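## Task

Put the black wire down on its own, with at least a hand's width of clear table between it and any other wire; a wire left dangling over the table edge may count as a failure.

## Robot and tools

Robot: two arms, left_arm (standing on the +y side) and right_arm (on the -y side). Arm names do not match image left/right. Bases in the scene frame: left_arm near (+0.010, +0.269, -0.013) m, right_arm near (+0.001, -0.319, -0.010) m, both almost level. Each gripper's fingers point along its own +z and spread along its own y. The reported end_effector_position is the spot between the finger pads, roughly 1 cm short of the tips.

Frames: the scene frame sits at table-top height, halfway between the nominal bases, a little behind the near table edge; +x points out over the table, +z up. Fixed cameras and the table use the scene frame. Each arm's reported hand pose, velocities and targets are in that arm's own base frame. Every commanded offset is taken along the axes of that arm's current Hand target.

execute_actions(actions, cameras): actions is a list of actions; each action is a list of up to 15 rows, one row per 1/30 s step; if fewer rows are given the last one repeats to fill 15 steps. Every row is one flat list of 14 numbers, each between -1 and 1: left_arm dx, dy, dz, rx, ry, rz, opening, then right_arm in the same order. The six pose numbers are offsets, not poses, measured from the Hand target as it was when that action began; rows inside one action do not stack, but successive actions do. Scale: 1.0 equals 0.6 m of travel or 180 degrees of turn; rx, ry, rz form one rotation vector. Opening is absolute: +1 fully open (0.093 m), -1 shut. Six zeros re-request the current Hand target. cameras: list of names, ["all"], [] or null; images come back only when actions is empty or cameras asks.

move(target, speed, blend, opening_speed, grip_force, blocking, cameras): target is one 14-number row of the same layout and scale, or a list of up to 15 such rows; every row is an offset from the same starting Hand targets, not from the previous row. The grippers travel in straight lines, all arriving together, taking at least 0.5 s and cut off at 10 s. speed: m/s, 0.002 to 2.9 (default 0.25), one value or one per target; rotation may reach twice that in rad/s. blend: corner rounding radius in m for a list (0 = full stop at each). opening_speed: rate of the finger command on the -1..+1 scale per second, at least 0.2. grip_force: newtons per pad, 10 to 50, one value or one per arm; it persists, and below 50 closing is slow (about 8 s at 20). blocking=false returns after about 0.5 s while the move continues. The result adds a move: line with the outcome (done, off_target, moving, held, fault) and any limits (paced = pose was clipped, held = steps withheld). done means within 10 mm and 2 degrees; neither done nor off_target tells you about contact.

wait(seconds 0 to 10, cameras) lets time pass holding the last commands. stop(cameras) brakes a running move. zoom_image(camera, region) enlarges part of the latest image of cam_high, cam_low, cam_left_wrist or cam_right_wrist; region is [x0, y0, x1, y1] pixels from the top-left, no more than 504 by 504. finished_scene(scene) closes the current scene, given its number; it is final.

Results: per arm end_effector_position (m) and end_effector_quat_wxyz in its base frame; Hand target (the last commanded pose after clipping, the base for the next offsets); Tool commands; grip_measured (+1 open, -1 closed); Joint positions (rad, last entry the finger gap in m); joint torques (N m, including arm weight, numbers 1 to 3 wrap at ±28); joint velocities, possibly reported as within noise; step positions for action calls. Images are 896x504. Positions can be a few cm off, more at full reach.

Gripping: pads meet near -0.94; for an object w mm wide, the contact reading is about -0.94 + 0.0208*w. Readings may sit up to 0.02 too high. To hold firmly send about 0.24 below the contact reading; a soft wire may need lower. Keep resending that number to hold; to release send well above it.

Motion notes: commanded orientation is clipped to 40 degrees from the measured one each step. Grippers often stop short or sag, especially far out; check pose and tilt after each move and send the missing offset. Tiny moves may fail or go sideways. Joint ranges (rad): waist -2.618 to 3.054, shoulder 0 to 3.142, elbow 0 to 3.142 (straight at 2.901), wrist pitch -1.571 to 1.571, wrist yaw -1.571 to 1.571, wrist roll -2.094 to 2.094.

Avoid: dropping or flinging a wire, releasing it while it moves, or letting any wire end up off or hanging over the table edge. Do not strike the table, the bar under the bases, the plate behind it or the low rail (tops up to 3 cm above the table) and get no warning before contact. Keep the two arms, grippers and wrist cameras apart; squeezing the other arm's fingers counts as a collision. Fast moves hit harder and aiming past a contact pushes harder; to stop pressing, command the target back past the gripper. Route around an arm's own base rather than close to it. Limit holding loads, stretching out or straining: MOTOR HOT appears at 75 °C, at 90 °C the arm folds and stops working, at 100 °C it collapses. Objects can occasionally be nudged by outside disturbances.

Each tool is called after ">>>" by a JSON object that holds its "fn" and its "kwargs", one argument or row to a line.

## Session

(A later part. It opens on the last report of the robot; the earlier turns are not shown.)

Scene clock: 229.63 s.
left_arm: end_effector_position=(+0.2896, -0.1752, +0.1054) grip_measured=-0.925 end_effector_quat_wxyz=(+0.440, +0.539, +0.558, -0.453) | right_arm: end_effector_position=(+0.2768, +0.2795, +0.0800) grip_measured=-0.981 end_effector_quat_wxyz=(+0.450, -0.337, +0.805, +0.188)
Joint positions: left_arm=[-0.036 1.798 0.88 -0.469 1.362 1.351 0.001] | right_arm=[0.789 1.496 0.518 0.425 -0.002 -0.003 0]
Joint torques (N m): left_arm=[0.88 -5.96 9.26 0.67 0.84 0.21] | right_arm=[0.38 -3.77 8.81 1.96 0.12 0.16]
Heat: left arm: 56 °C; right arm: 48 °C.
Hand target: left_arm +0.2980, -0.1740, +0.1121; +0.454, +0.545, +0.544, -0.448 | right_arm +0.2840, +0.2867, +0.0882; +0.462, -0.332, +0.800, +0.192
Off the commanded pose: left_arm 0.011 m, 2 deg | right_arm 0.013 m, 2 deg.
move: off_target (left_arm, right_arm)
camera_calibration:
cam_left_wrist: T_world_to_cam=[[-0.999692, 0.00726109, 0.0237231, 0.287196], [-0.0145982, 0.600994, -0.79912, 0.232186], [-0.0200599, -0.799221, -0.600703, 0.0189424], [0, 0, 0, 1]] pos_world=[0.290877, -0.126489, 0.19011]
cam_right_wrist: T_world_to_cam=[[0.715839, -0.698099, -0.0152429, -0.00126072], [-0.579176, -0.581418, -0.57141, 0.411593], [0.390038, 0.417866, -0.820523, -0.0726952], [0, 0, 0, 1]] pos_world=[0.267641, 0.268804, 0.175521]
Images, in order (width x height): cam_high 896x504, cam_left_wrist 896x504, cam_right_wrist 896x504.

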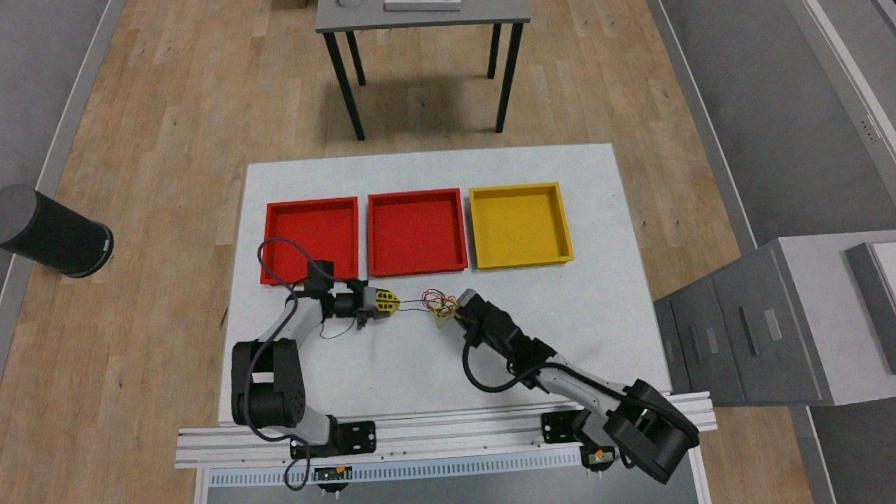

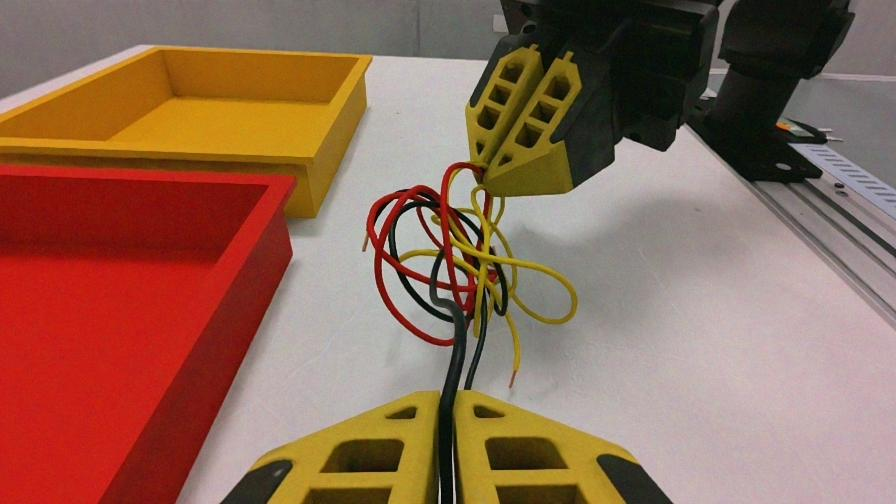

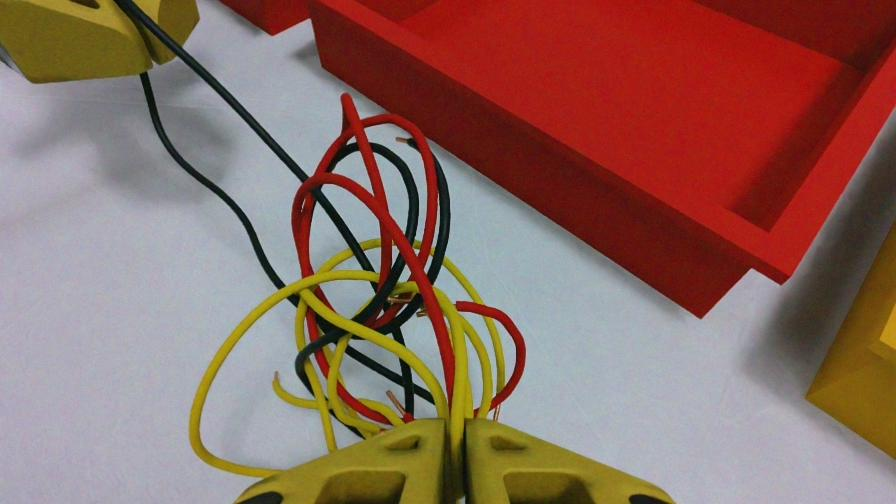

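>>> {"fn": "move", "kwargs": {
  "target": [0.0635, -0.0328, -0.1577, -0.1364, 0.001, -0.0258, -0.931621, 0.1113, -0.1178, -0.126, 0, 0, 0, -1],
  "cameras": ["cam_right_wrist", "cam_left_wrist", "cam_high"],
  "speed": 0.07
}}

>>> {"fn": "zoom_image", "kwargs": {
  "camera": "cam_high",
  "region": [320, 250, 560, 380]
}}

Scene clock: 244.27 s.
left_arm: end_effector_position=(+0.2766, -0.0783, +0.0901) grip_measured=-0.925 end_effector_quat_wxyz=(+0.531, +0.412, +0.649, -0.356) | right_arm: end_effector_position=(+0.2625, +0.1741, +0.0676) grip_measured=-0.981 end_effector_quat_wxyz=(+0.457, -0.337, +0.798, +0.203)
Joint positions: left_arm=[0.336 1.594 0.511 -0.09 1.372 1.141 0.001] | right_arm=[0.395 1.208 0.235 0.409 -0.363 -0.204 0]
Joint torques (N m): left_arm=[1.26 -6.63 4.74 1.27 0.62 -0.11] | right_arm=[-1.51 -4.44 5.61 1.64 0.07 -0.05]
Heat: left arm: 55 °C; right arm: 47 °C.
Hand target: left_arm +0.2779, -0.0740, +0.0922; +0.540, +0.414, +0.649, -0.339 | right_arm +0.2642, +0.1667, +0.0680; +0.462, -0.332, +0.800, +0.192
Off the commanded pose: left_arm 0.005 m, 2 deg | right_arm 0.007 m, 2 deg.
move: done
camera_calibration:
cam_left_wrist: T_world_to_cam=[[-0.920223, -0.391062, 0.0161584, 0.221425], [-0.240387, 0.532121, -0.811826, 0.21963], [0.308876, -0.750945, -0.583676, -0.00182551], [0, 0, 0, 1]] pos_world=[0.257121, -0.0316499, 0.173658]
cam_right_wrist: T_world_to_cam=[[0.72687, -0.686029, -0.0320062, -0.0686968], [-0.565798, -0.571764, -0.594103, 0.331408], [0.389272, 0.449945, -0.803752, -0.0397593], [0, 0, 0, 1]] pos_world=[0.252921, 0.160249, 0.162735]
Images, in order (width x height): cam_high 896x504, cam_left_wrist 896x504, cam_right_wrist 896x504.

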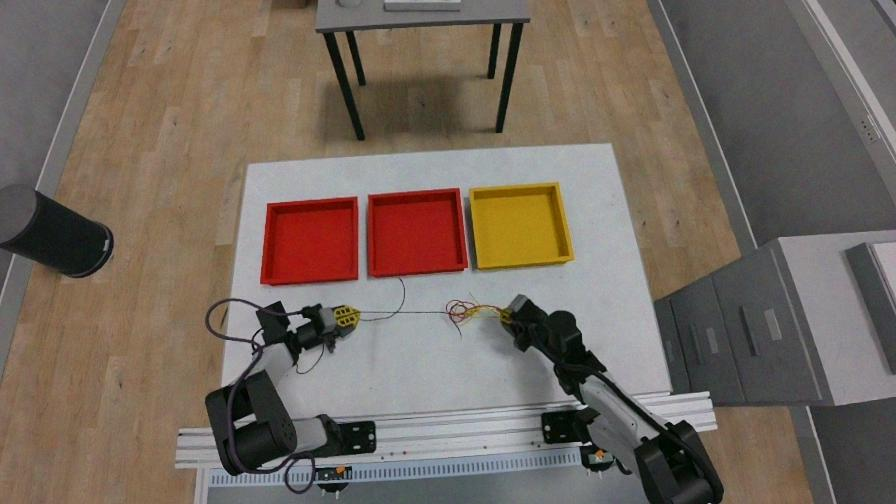

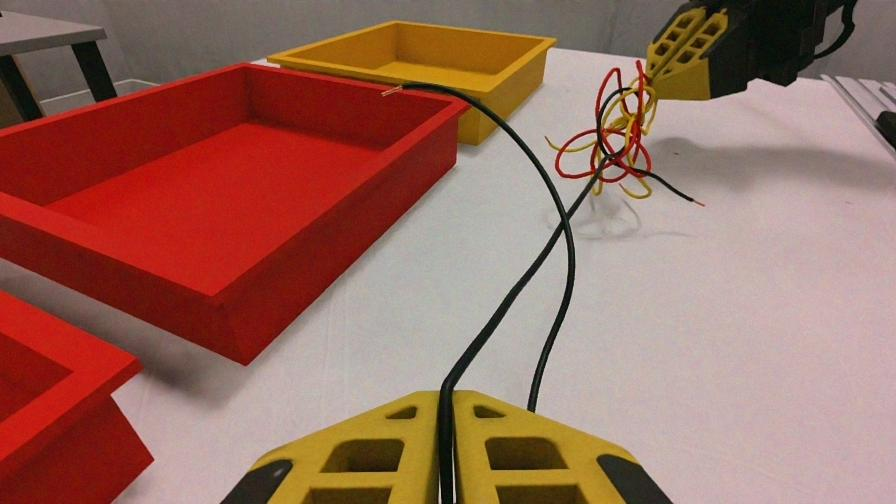

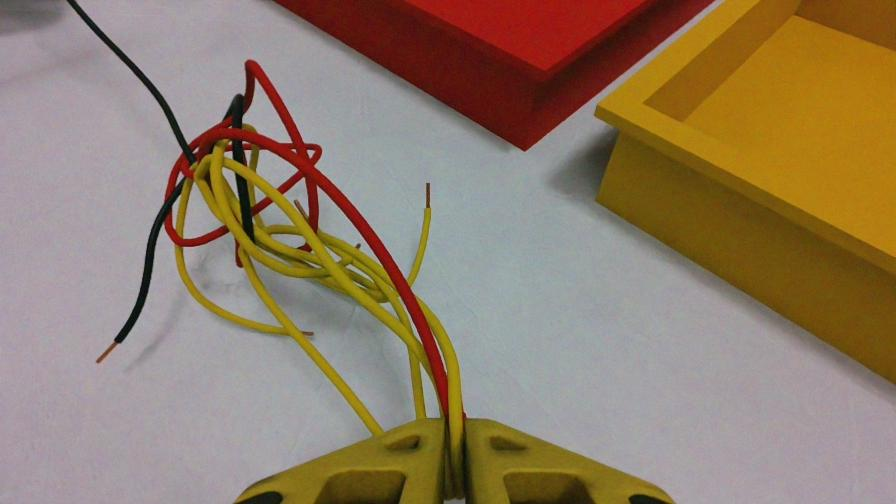

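Scaled by 2.100 from the camera's 896x504 image, which has a finer 1280x720 frame.

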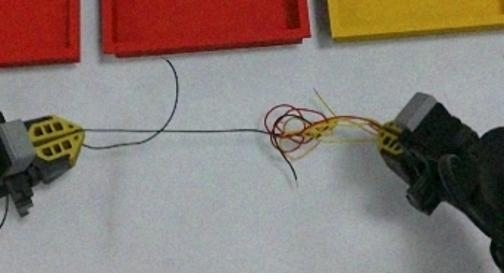

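>>> {"fn": "move", "kwargs": {
  "target": [0.0612, 0.0712, -0.1417, -0.1363, 0.001, -0.0257, -0.931621, 0.0413, -0.1532, -0.0713, 0, 0, 0, -1],
  "cameras": ["cam_right_wrist", "cam_left_wrist", "cam_high"],
  "speed": 0.07
}}

>>> {"fn": "zoom_image", "kwargs": {
  "camera": "cam_high",
  "region": [280, 250, 560, 380]
}}

Scene clock: 264.63 s.
left_arm: end_effector_position=(+0.2798, +0.0256, +0.0765) grip_measured=-0.925 end_effector_quat_wxyz=(+0.603, +0.271, +0.719, -0.215) | right_arm: end_effector_position=(+0.2849, +0.0690, +0.0585) grip_measured=-0.981 end_effector_quat_wxyz=(+0.449, -0.327, +0.809, +0.194)
Joint positions: left_arm=[0.713 1.576 0.326 0.374 1.333 0.879 0.001] | right_arm=[-0.179 1.292 0.329 0.138 -0.781 -0.627 0]
Joint torques (N m): left_arm=[0.51 -3.19 4.22 1.57 0.42 -0.1] | right_arm=[-0.66 -2.06 8.87 1.47 -0.54 0]
Heat: left arm: 51 °C; right arm: 45 °C.
Hand target: left_arm +0.2782, +0.0260, +0.0723; +0.601, +0.264, +0.724, -0.214 | right_arm +0.2941, +0.0669, +0.0679; +0.462, -0.332, +0.800, +0.192
Off the commanded pose: left_arm 0.005 m, 1 deg | right_arm 0.013 m, 2 deg.
move: off_target (right_arm)
camera_calibration:
cam_left_wrist: T_world_to_cam=[[-0.661717, -0.749319, -0.0255144, 0.205102], [-0.423284, 0.401454, -0.812198, 0.20873], [0.618839, -0.526645, -0.582824, -0.0252212], [0, 0, 0, 1]] pos_world=[0.23968, 0.0566088, 0.160064]
cam_right_wrist: T_world_to_cam=[[0.706034, -0.707219, -0.0368384, -0.149613], [-0.594025, -0.563106, -0.574496, 0.284832], [0.385551, 0.427497, -0.817678, -0.00504094], [0, 0, 0, 1]] pos_world=[0.276773, 0.056736, 0.154001]
Images, in order (width x height): cam_high 896x504, cam_left_wrist 896x504, cam_right_wrist 896x504.

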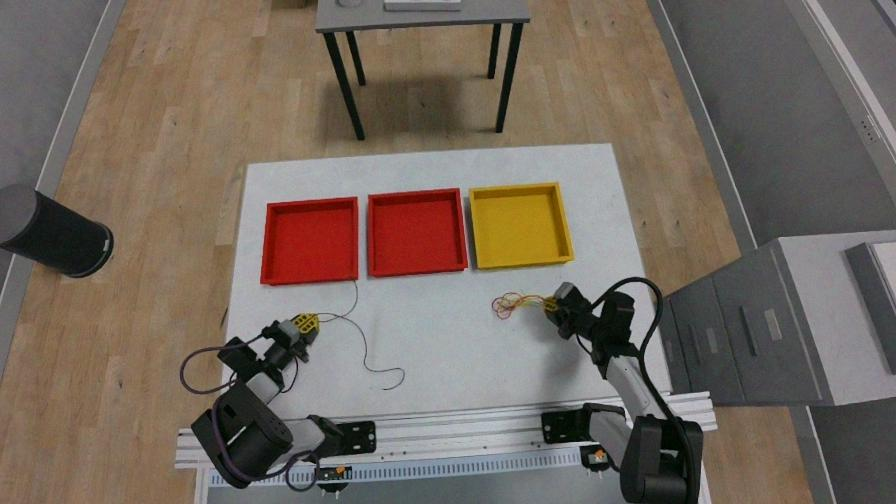

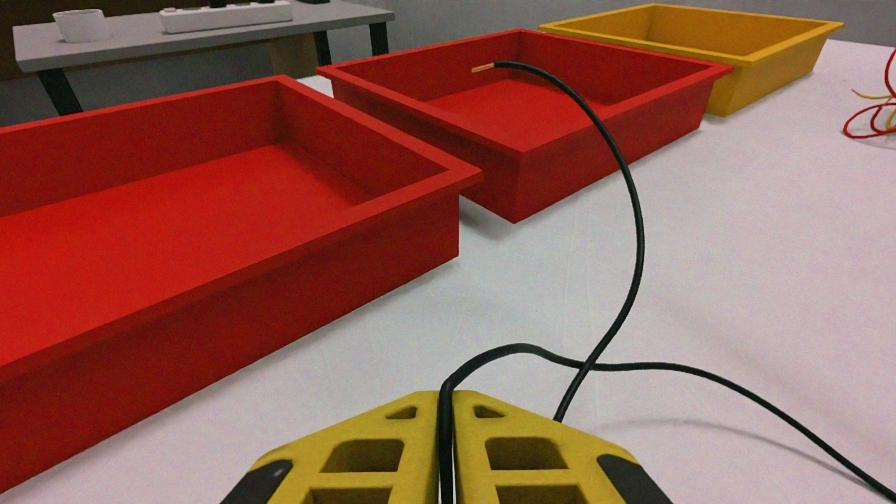

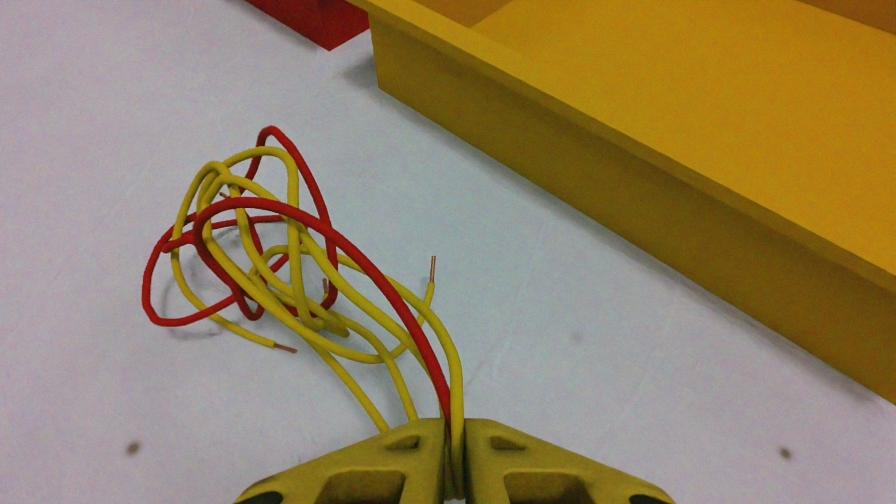

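Scaled by 1.800 from the camera's 896x504 image, which has a finer 1280x720 frame.

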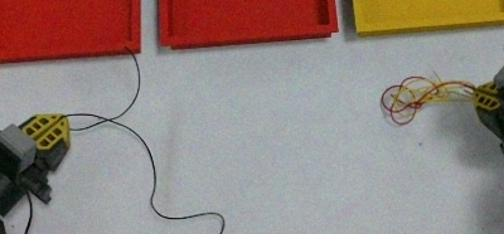

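>>> {"fn": "move", "kwargs": {
  "target": [0.0492, -0.075, -0.082, -0.1092, 0.0008, -0.0209, -0.931621, 0.0317, 0, 0.0183, 0, 0, 0, -1],
  "cameras": ["cam_right_wrist", "cam_left_wrist", "cam_high", "cam_low"],
  "speed": 0.07
}}

>>> {"fn": "zoom_image", "kwargs": {
  "camera": "cam_high",
  "region": [240, 250, 520, 420]
}}

>>> {"fn": "zoom_image", "kwargs": {
  "camera": "cam_low",
  "region": [400, 240, 640, 370]
}}

Scene clock: 302.80 s.
left_arm: end_effector_position=(+0.2097, +0.0295, +0.0509) grip_measured=-0.925 end_effector_quat_wxyz=(+0.605, +0.150, +0.770, -0.134) | right_arm: end_effector_position=(+0.2930, +0.0677, +0.0454) grip_measured=-0.981 end_effector_quat_wxyz=(+0.454, -0.329, +0.806, +0.192)
Joint positions: left_arm=[1.011 1.237 0.01 0.216 1.295 0.967 0.001] | right_arm=[-0.179 1.399 0.32 0.267 -0.783 -0.628 0]
Joint torques (N m): left_arm=[0.68 -1.83 4.27 1.21 0.75 0.2] | right_arm=[-0.7 -2.65 5.12 1.65 -0.51 0.01]
Heat: left arm: 48 °C; right arm: 44 °C.
Hand target: left_arm +0.2081, +0.0260, +0.0521; +0.629, +0.134, +0.759, -0.107 | right_arm +0.2942, +0.0669, +0.0460; +0.462, -0.332, +0.800, +0.192
Off the commanded pose: left_arm 0.004 m, 5 deg | right_arm 0.001 m, 1 deg.
joint sent to its limit (left arm) — joint 3 (elbow), lower limit, where the elbow is as bent as it goes. The joint targets are off in orientation, not in position.
move: off_target (left_arm)
camera_calibration:
cam_left_wrist: T_world_to_cam=[[-0.408386, -0.912636, 0.0177921, 0.110556], [-0.574696, 0.241923, -0.781792, 0.1915], [0.709187, -0.329498, -0.623286, -0.0174302], [0, 0, 0, 1]] pos_world=[0.167565, 0.0488256, 0.136882]
cam_right_wrist: T_world_to_cam=[[0.707746, -0.705947, -0.0271176, -0.157859], [-0.586023, -0.565213, -0.580613, 0.279495], [0.394555, 0.426818, -0.813728, -0.0211082], [0, 0, 0, 1]] pos_world=[0.283843, 0.0555434, 0.140821]

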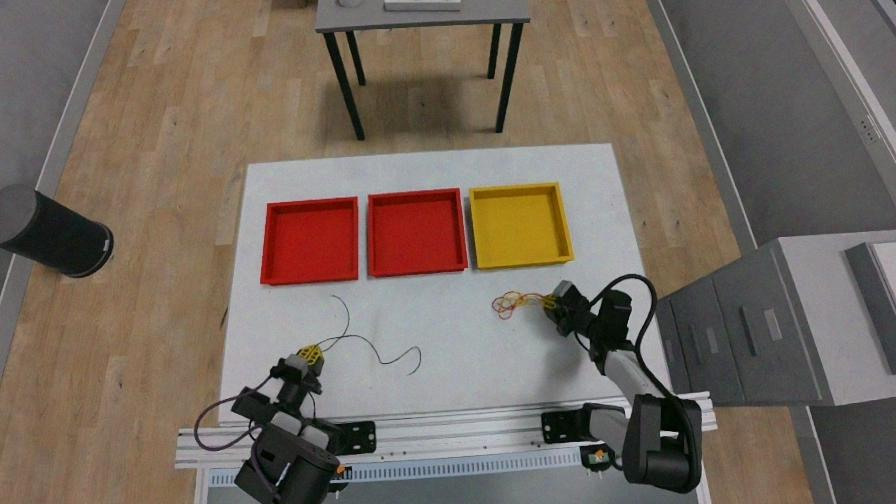

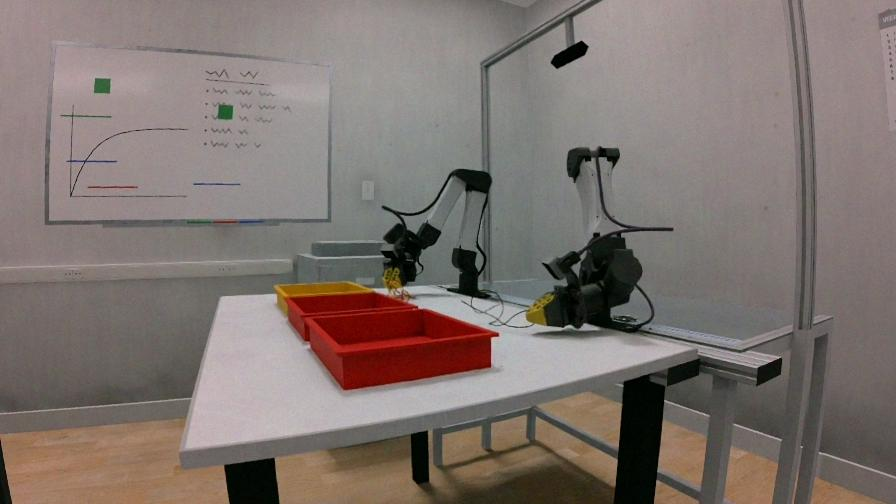

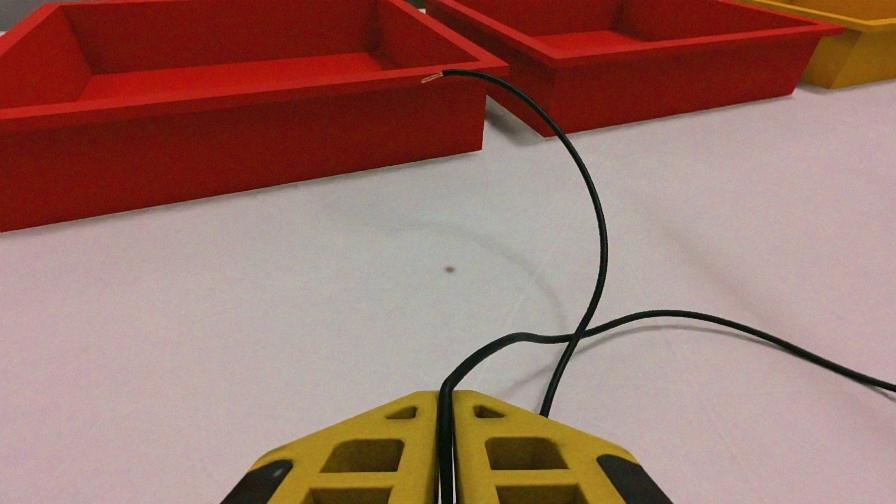

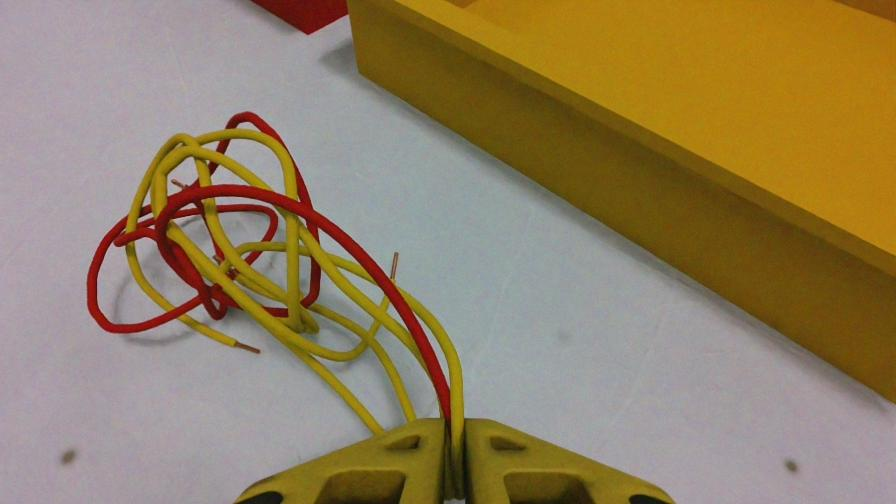

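Scaled by 1.800 from the camera's 896x504 image, which has a finer 1280x720 frame.

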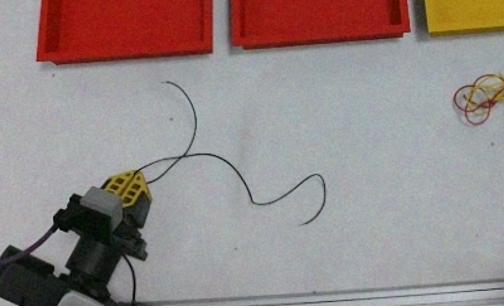

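Scaled by 2.100 from the camera's 896x504 image, which has a finer 1280x720 frame.

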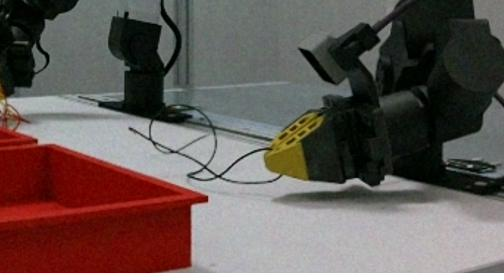

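>>> {"fn": "move", "kwargs": {
  "target": [
    [0.02, 0.0057, 0.0198, 0, 0, 0, -0.931621, 0.0173, 0, 0.01, 0, 0, 0, -1],
    [0.02, 0.0057, 0.0198, 0, 0, 0, -0.55, 0.0173, 0, 0.01, 0, 0, 0, -0.5]
  ],
  "cameras": ["cam_right_wrist", "cam_left_wrist", "cam_low"],
  "speed": 0.07,
  "opening_speed": 0.4
}}

Scene clock: 315.13 s.
left_arm: end_effector_position=(+0.2191, +0.0297, +0.0399) grip_measured=-0.553 end_effector_quat_wxyz=(+0.604, +0.172, +0.765, -0.139) | right_arm: end_effector_position=(+0.2938, +0.0679, +0.0342) grip_measured=-0.501 end_effector_quat_wxyz=(+0.456, -0.330, +0.804, +0.192)
Joint positions: left_arm=[0.953 1.475 0.01 0.514 1.283 0.925 0.019] | right_arm=[-0.179 1.469 0.298 0.362 -0.785 -0.628 0.021]
Joint torques (N m): left_arm=[0.05 -1.17 2.91 1.47 0.56 -0.11] | right_arm=[-0.66 -2.8 4.59 1.67 -0.51 -0.05]
Heat: left arm: 47 °C; right arm: 44 °C.
Hand target: left_arm +0.2181, +0.0261, +0.0382; +0.629, +0.134, +0.758, -0.107 | right_arm +0.2942, +0.0669, +0.0340; +0.462, -0.332, +0.800, +0.192
Off the commanded pose: left_arm 0.004 m, 6 deg | right_arm 0.001 m, 1 deg.
joint sent to its limit (left arm) — joint 3 (elbow), lower limit, where the elbow is as bent as it goes. The joint targets are off in orientation, not in position.
move: off_target (left_arm); target 2's new opening was sent with left_arm's hand 0.004 m and 6 deg from that target
camera_calibration:
cam_left_wrist: T_world_to_cam=[[-0.446341, -0.89486, -0.00232581, 0.123342], [-0.557054, 0.279881, -0.781894, 0.183321], [0.700336, -0.347696, -0.623407, -0.0284521], [0, 0, 0, 1]] pos_world=[0.177098, 0.0491728, 0.125887]
cam_right_wrist: T_world_to_cam=[[0.709125, -0.704649, -0.0247344, -0.159143], [-0.582415, -0.565621, -0.583836, 0.272637], [0.397409, 0.428419, -0.811495, -0.0316832], [0, 0, 0, 1]] pos_world=[0.284231, 0.0556436, 0.129529]
Images, in order (width x height): cam_low 896x504, cam_left_wrist 896x504, cam_right_wrist 896x504.

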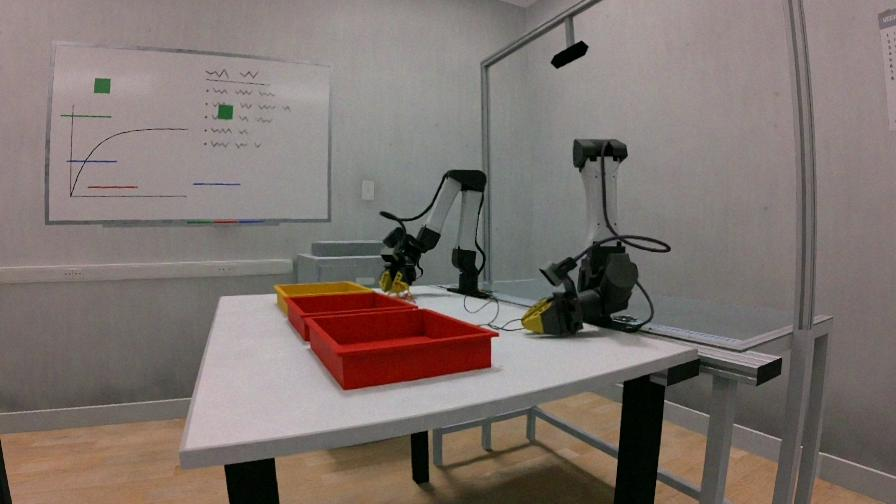

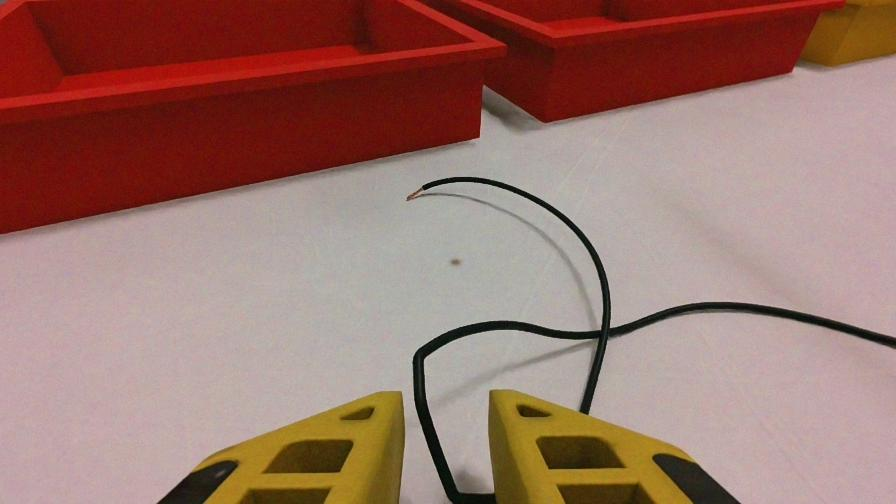

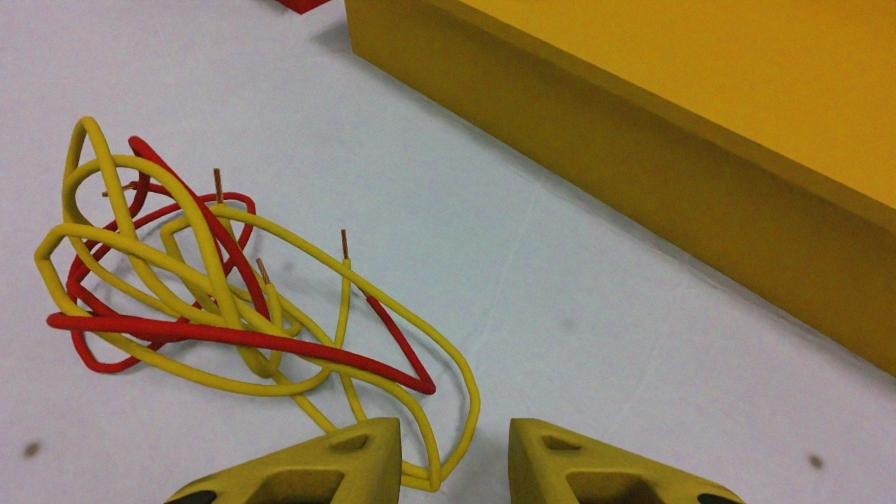

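>>> {"fn": "move", "kwargs": {
  "target": [-0.0592, -0.0065, -0.0903, 0, 0.139, 0, -0.55, 0, 0, -0.133, 0, 0, 0, -0.5],
  "cameras": ["all"],
  "speed": 0.1
}}

>>> {"fn": "zoom_image", "kwargs": {
  "camera": "cam_high",
  "region": [240, 250, 560, 420]
}}

Scene clock: 332.53 s.
left_arm: end_effector_position=(+0.1704, +0.0302, +0.0733) grip_measured=-0.553 end_effector_quat_wxyz=(+0.445, +0.141, +0.879, -0.095) | right_arm: end_effector_position=(+0.2369, +0.0228, +0.0597) grip_measured=-0.501 end_effector_quat_wxyz=(+0.442, -0.323, +0.812, +0.203)
Joint positions: left_arm=[1.074 0.773 0.321 -0.945 0.933 1.303 0.019] | right_arm=[-0.529 1.208 0.368 -0.376 -0.974 -1.096 0.021]
Joint torques (N m): left_arm=[0.66 0.64 11.08 0.72 0.58 0.12] | right_arm=[-0.72 -3.51 8.5 0.82 -0.78 -0.09]
Heat: left arm: 47 °C; right arm: 43 °C.
Hand target: left_arm +0.1728, +0.0379, +0.0832; +0.449, +0.154, +0.877, -0.075 | right_arm +0.2454, +0.0180, +0.0739; +0.462, -0.332, +0.800, +0.192
Off the commanded pose: left_arm 0.013 m, 3 deg | right_arm 0.017 m, 3 deg.
move: off_target (left_arm, right_arm)
camera_calibration:
cam_left_wrist: T_world_to_cam=[[-0.349722, -0.93594, 0.0413743, 0.0837049], [-0.827087, 0.287703, -0.48286, 0.205961], [0.440025, -0.203087, -0.874719, 0.0852298], [0, 0, 0, 1]] pos_world=[0.162118, 0.0363961, 0.170539]
cam_right_wrist: T_world_to_cam=[[0.706692, -0.704753, -0.0625232, -0.147148], [-0.606007, -0.557321, -0.567582, 0.233266], [0.365159, 0.438995, -0.820939, 0.038936], [0, 0, 0, 1]] pos_world=[0.231131, 0.0092085, 0.155162]

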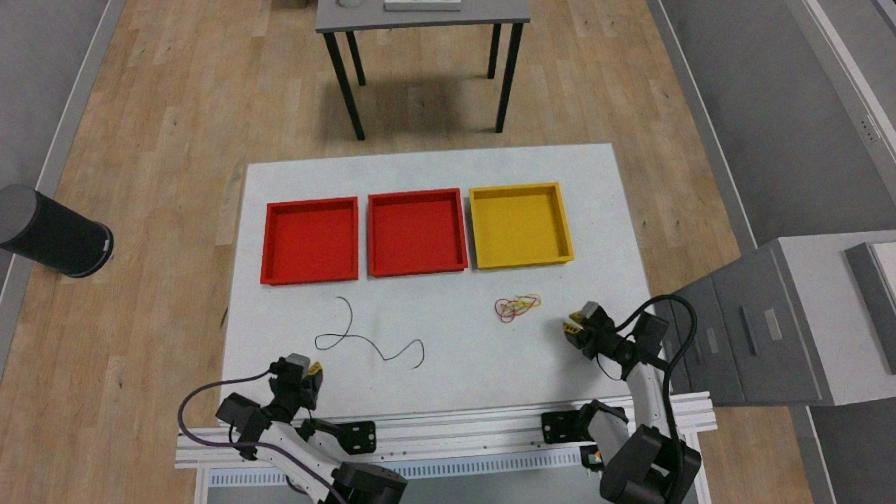

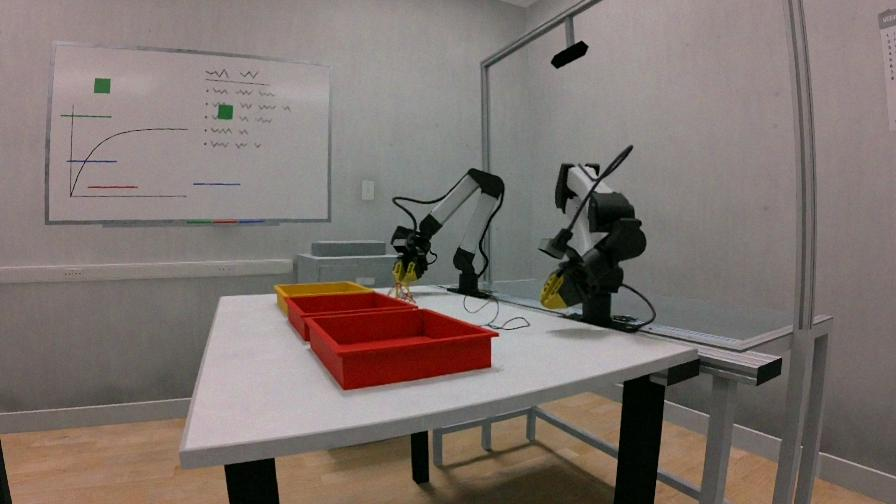

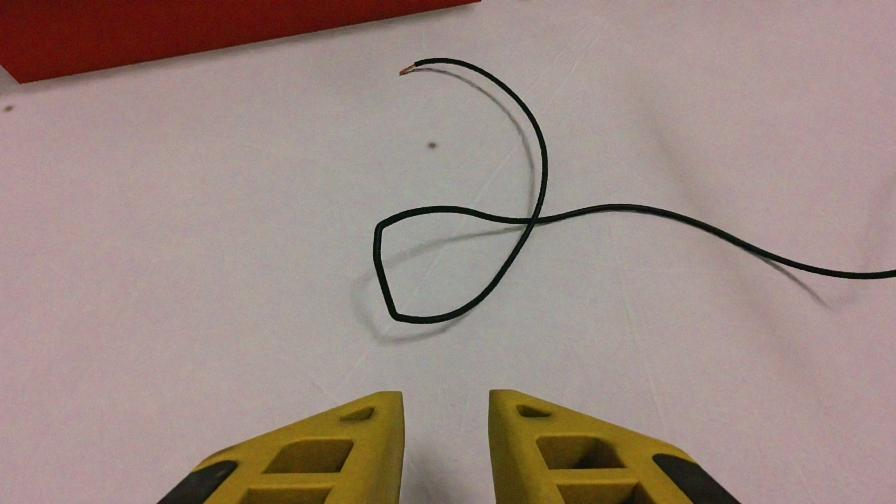

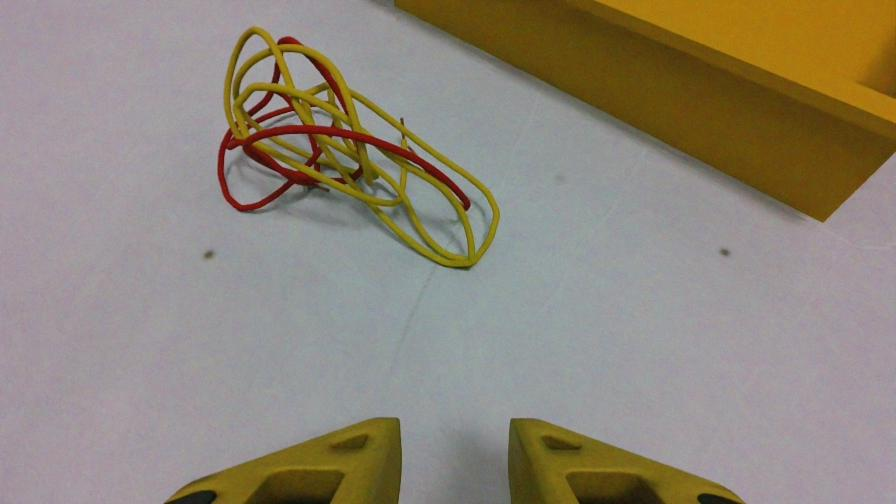

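Scaled by 1.575 from the camera's 896x504 image, which has a finer 1280x720 frame.

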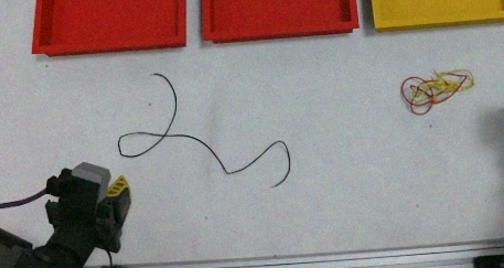

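>>> {"fn": "finished_scene", "kwargs": {
  "scene": 2
}}

The scene is finished: the task was done.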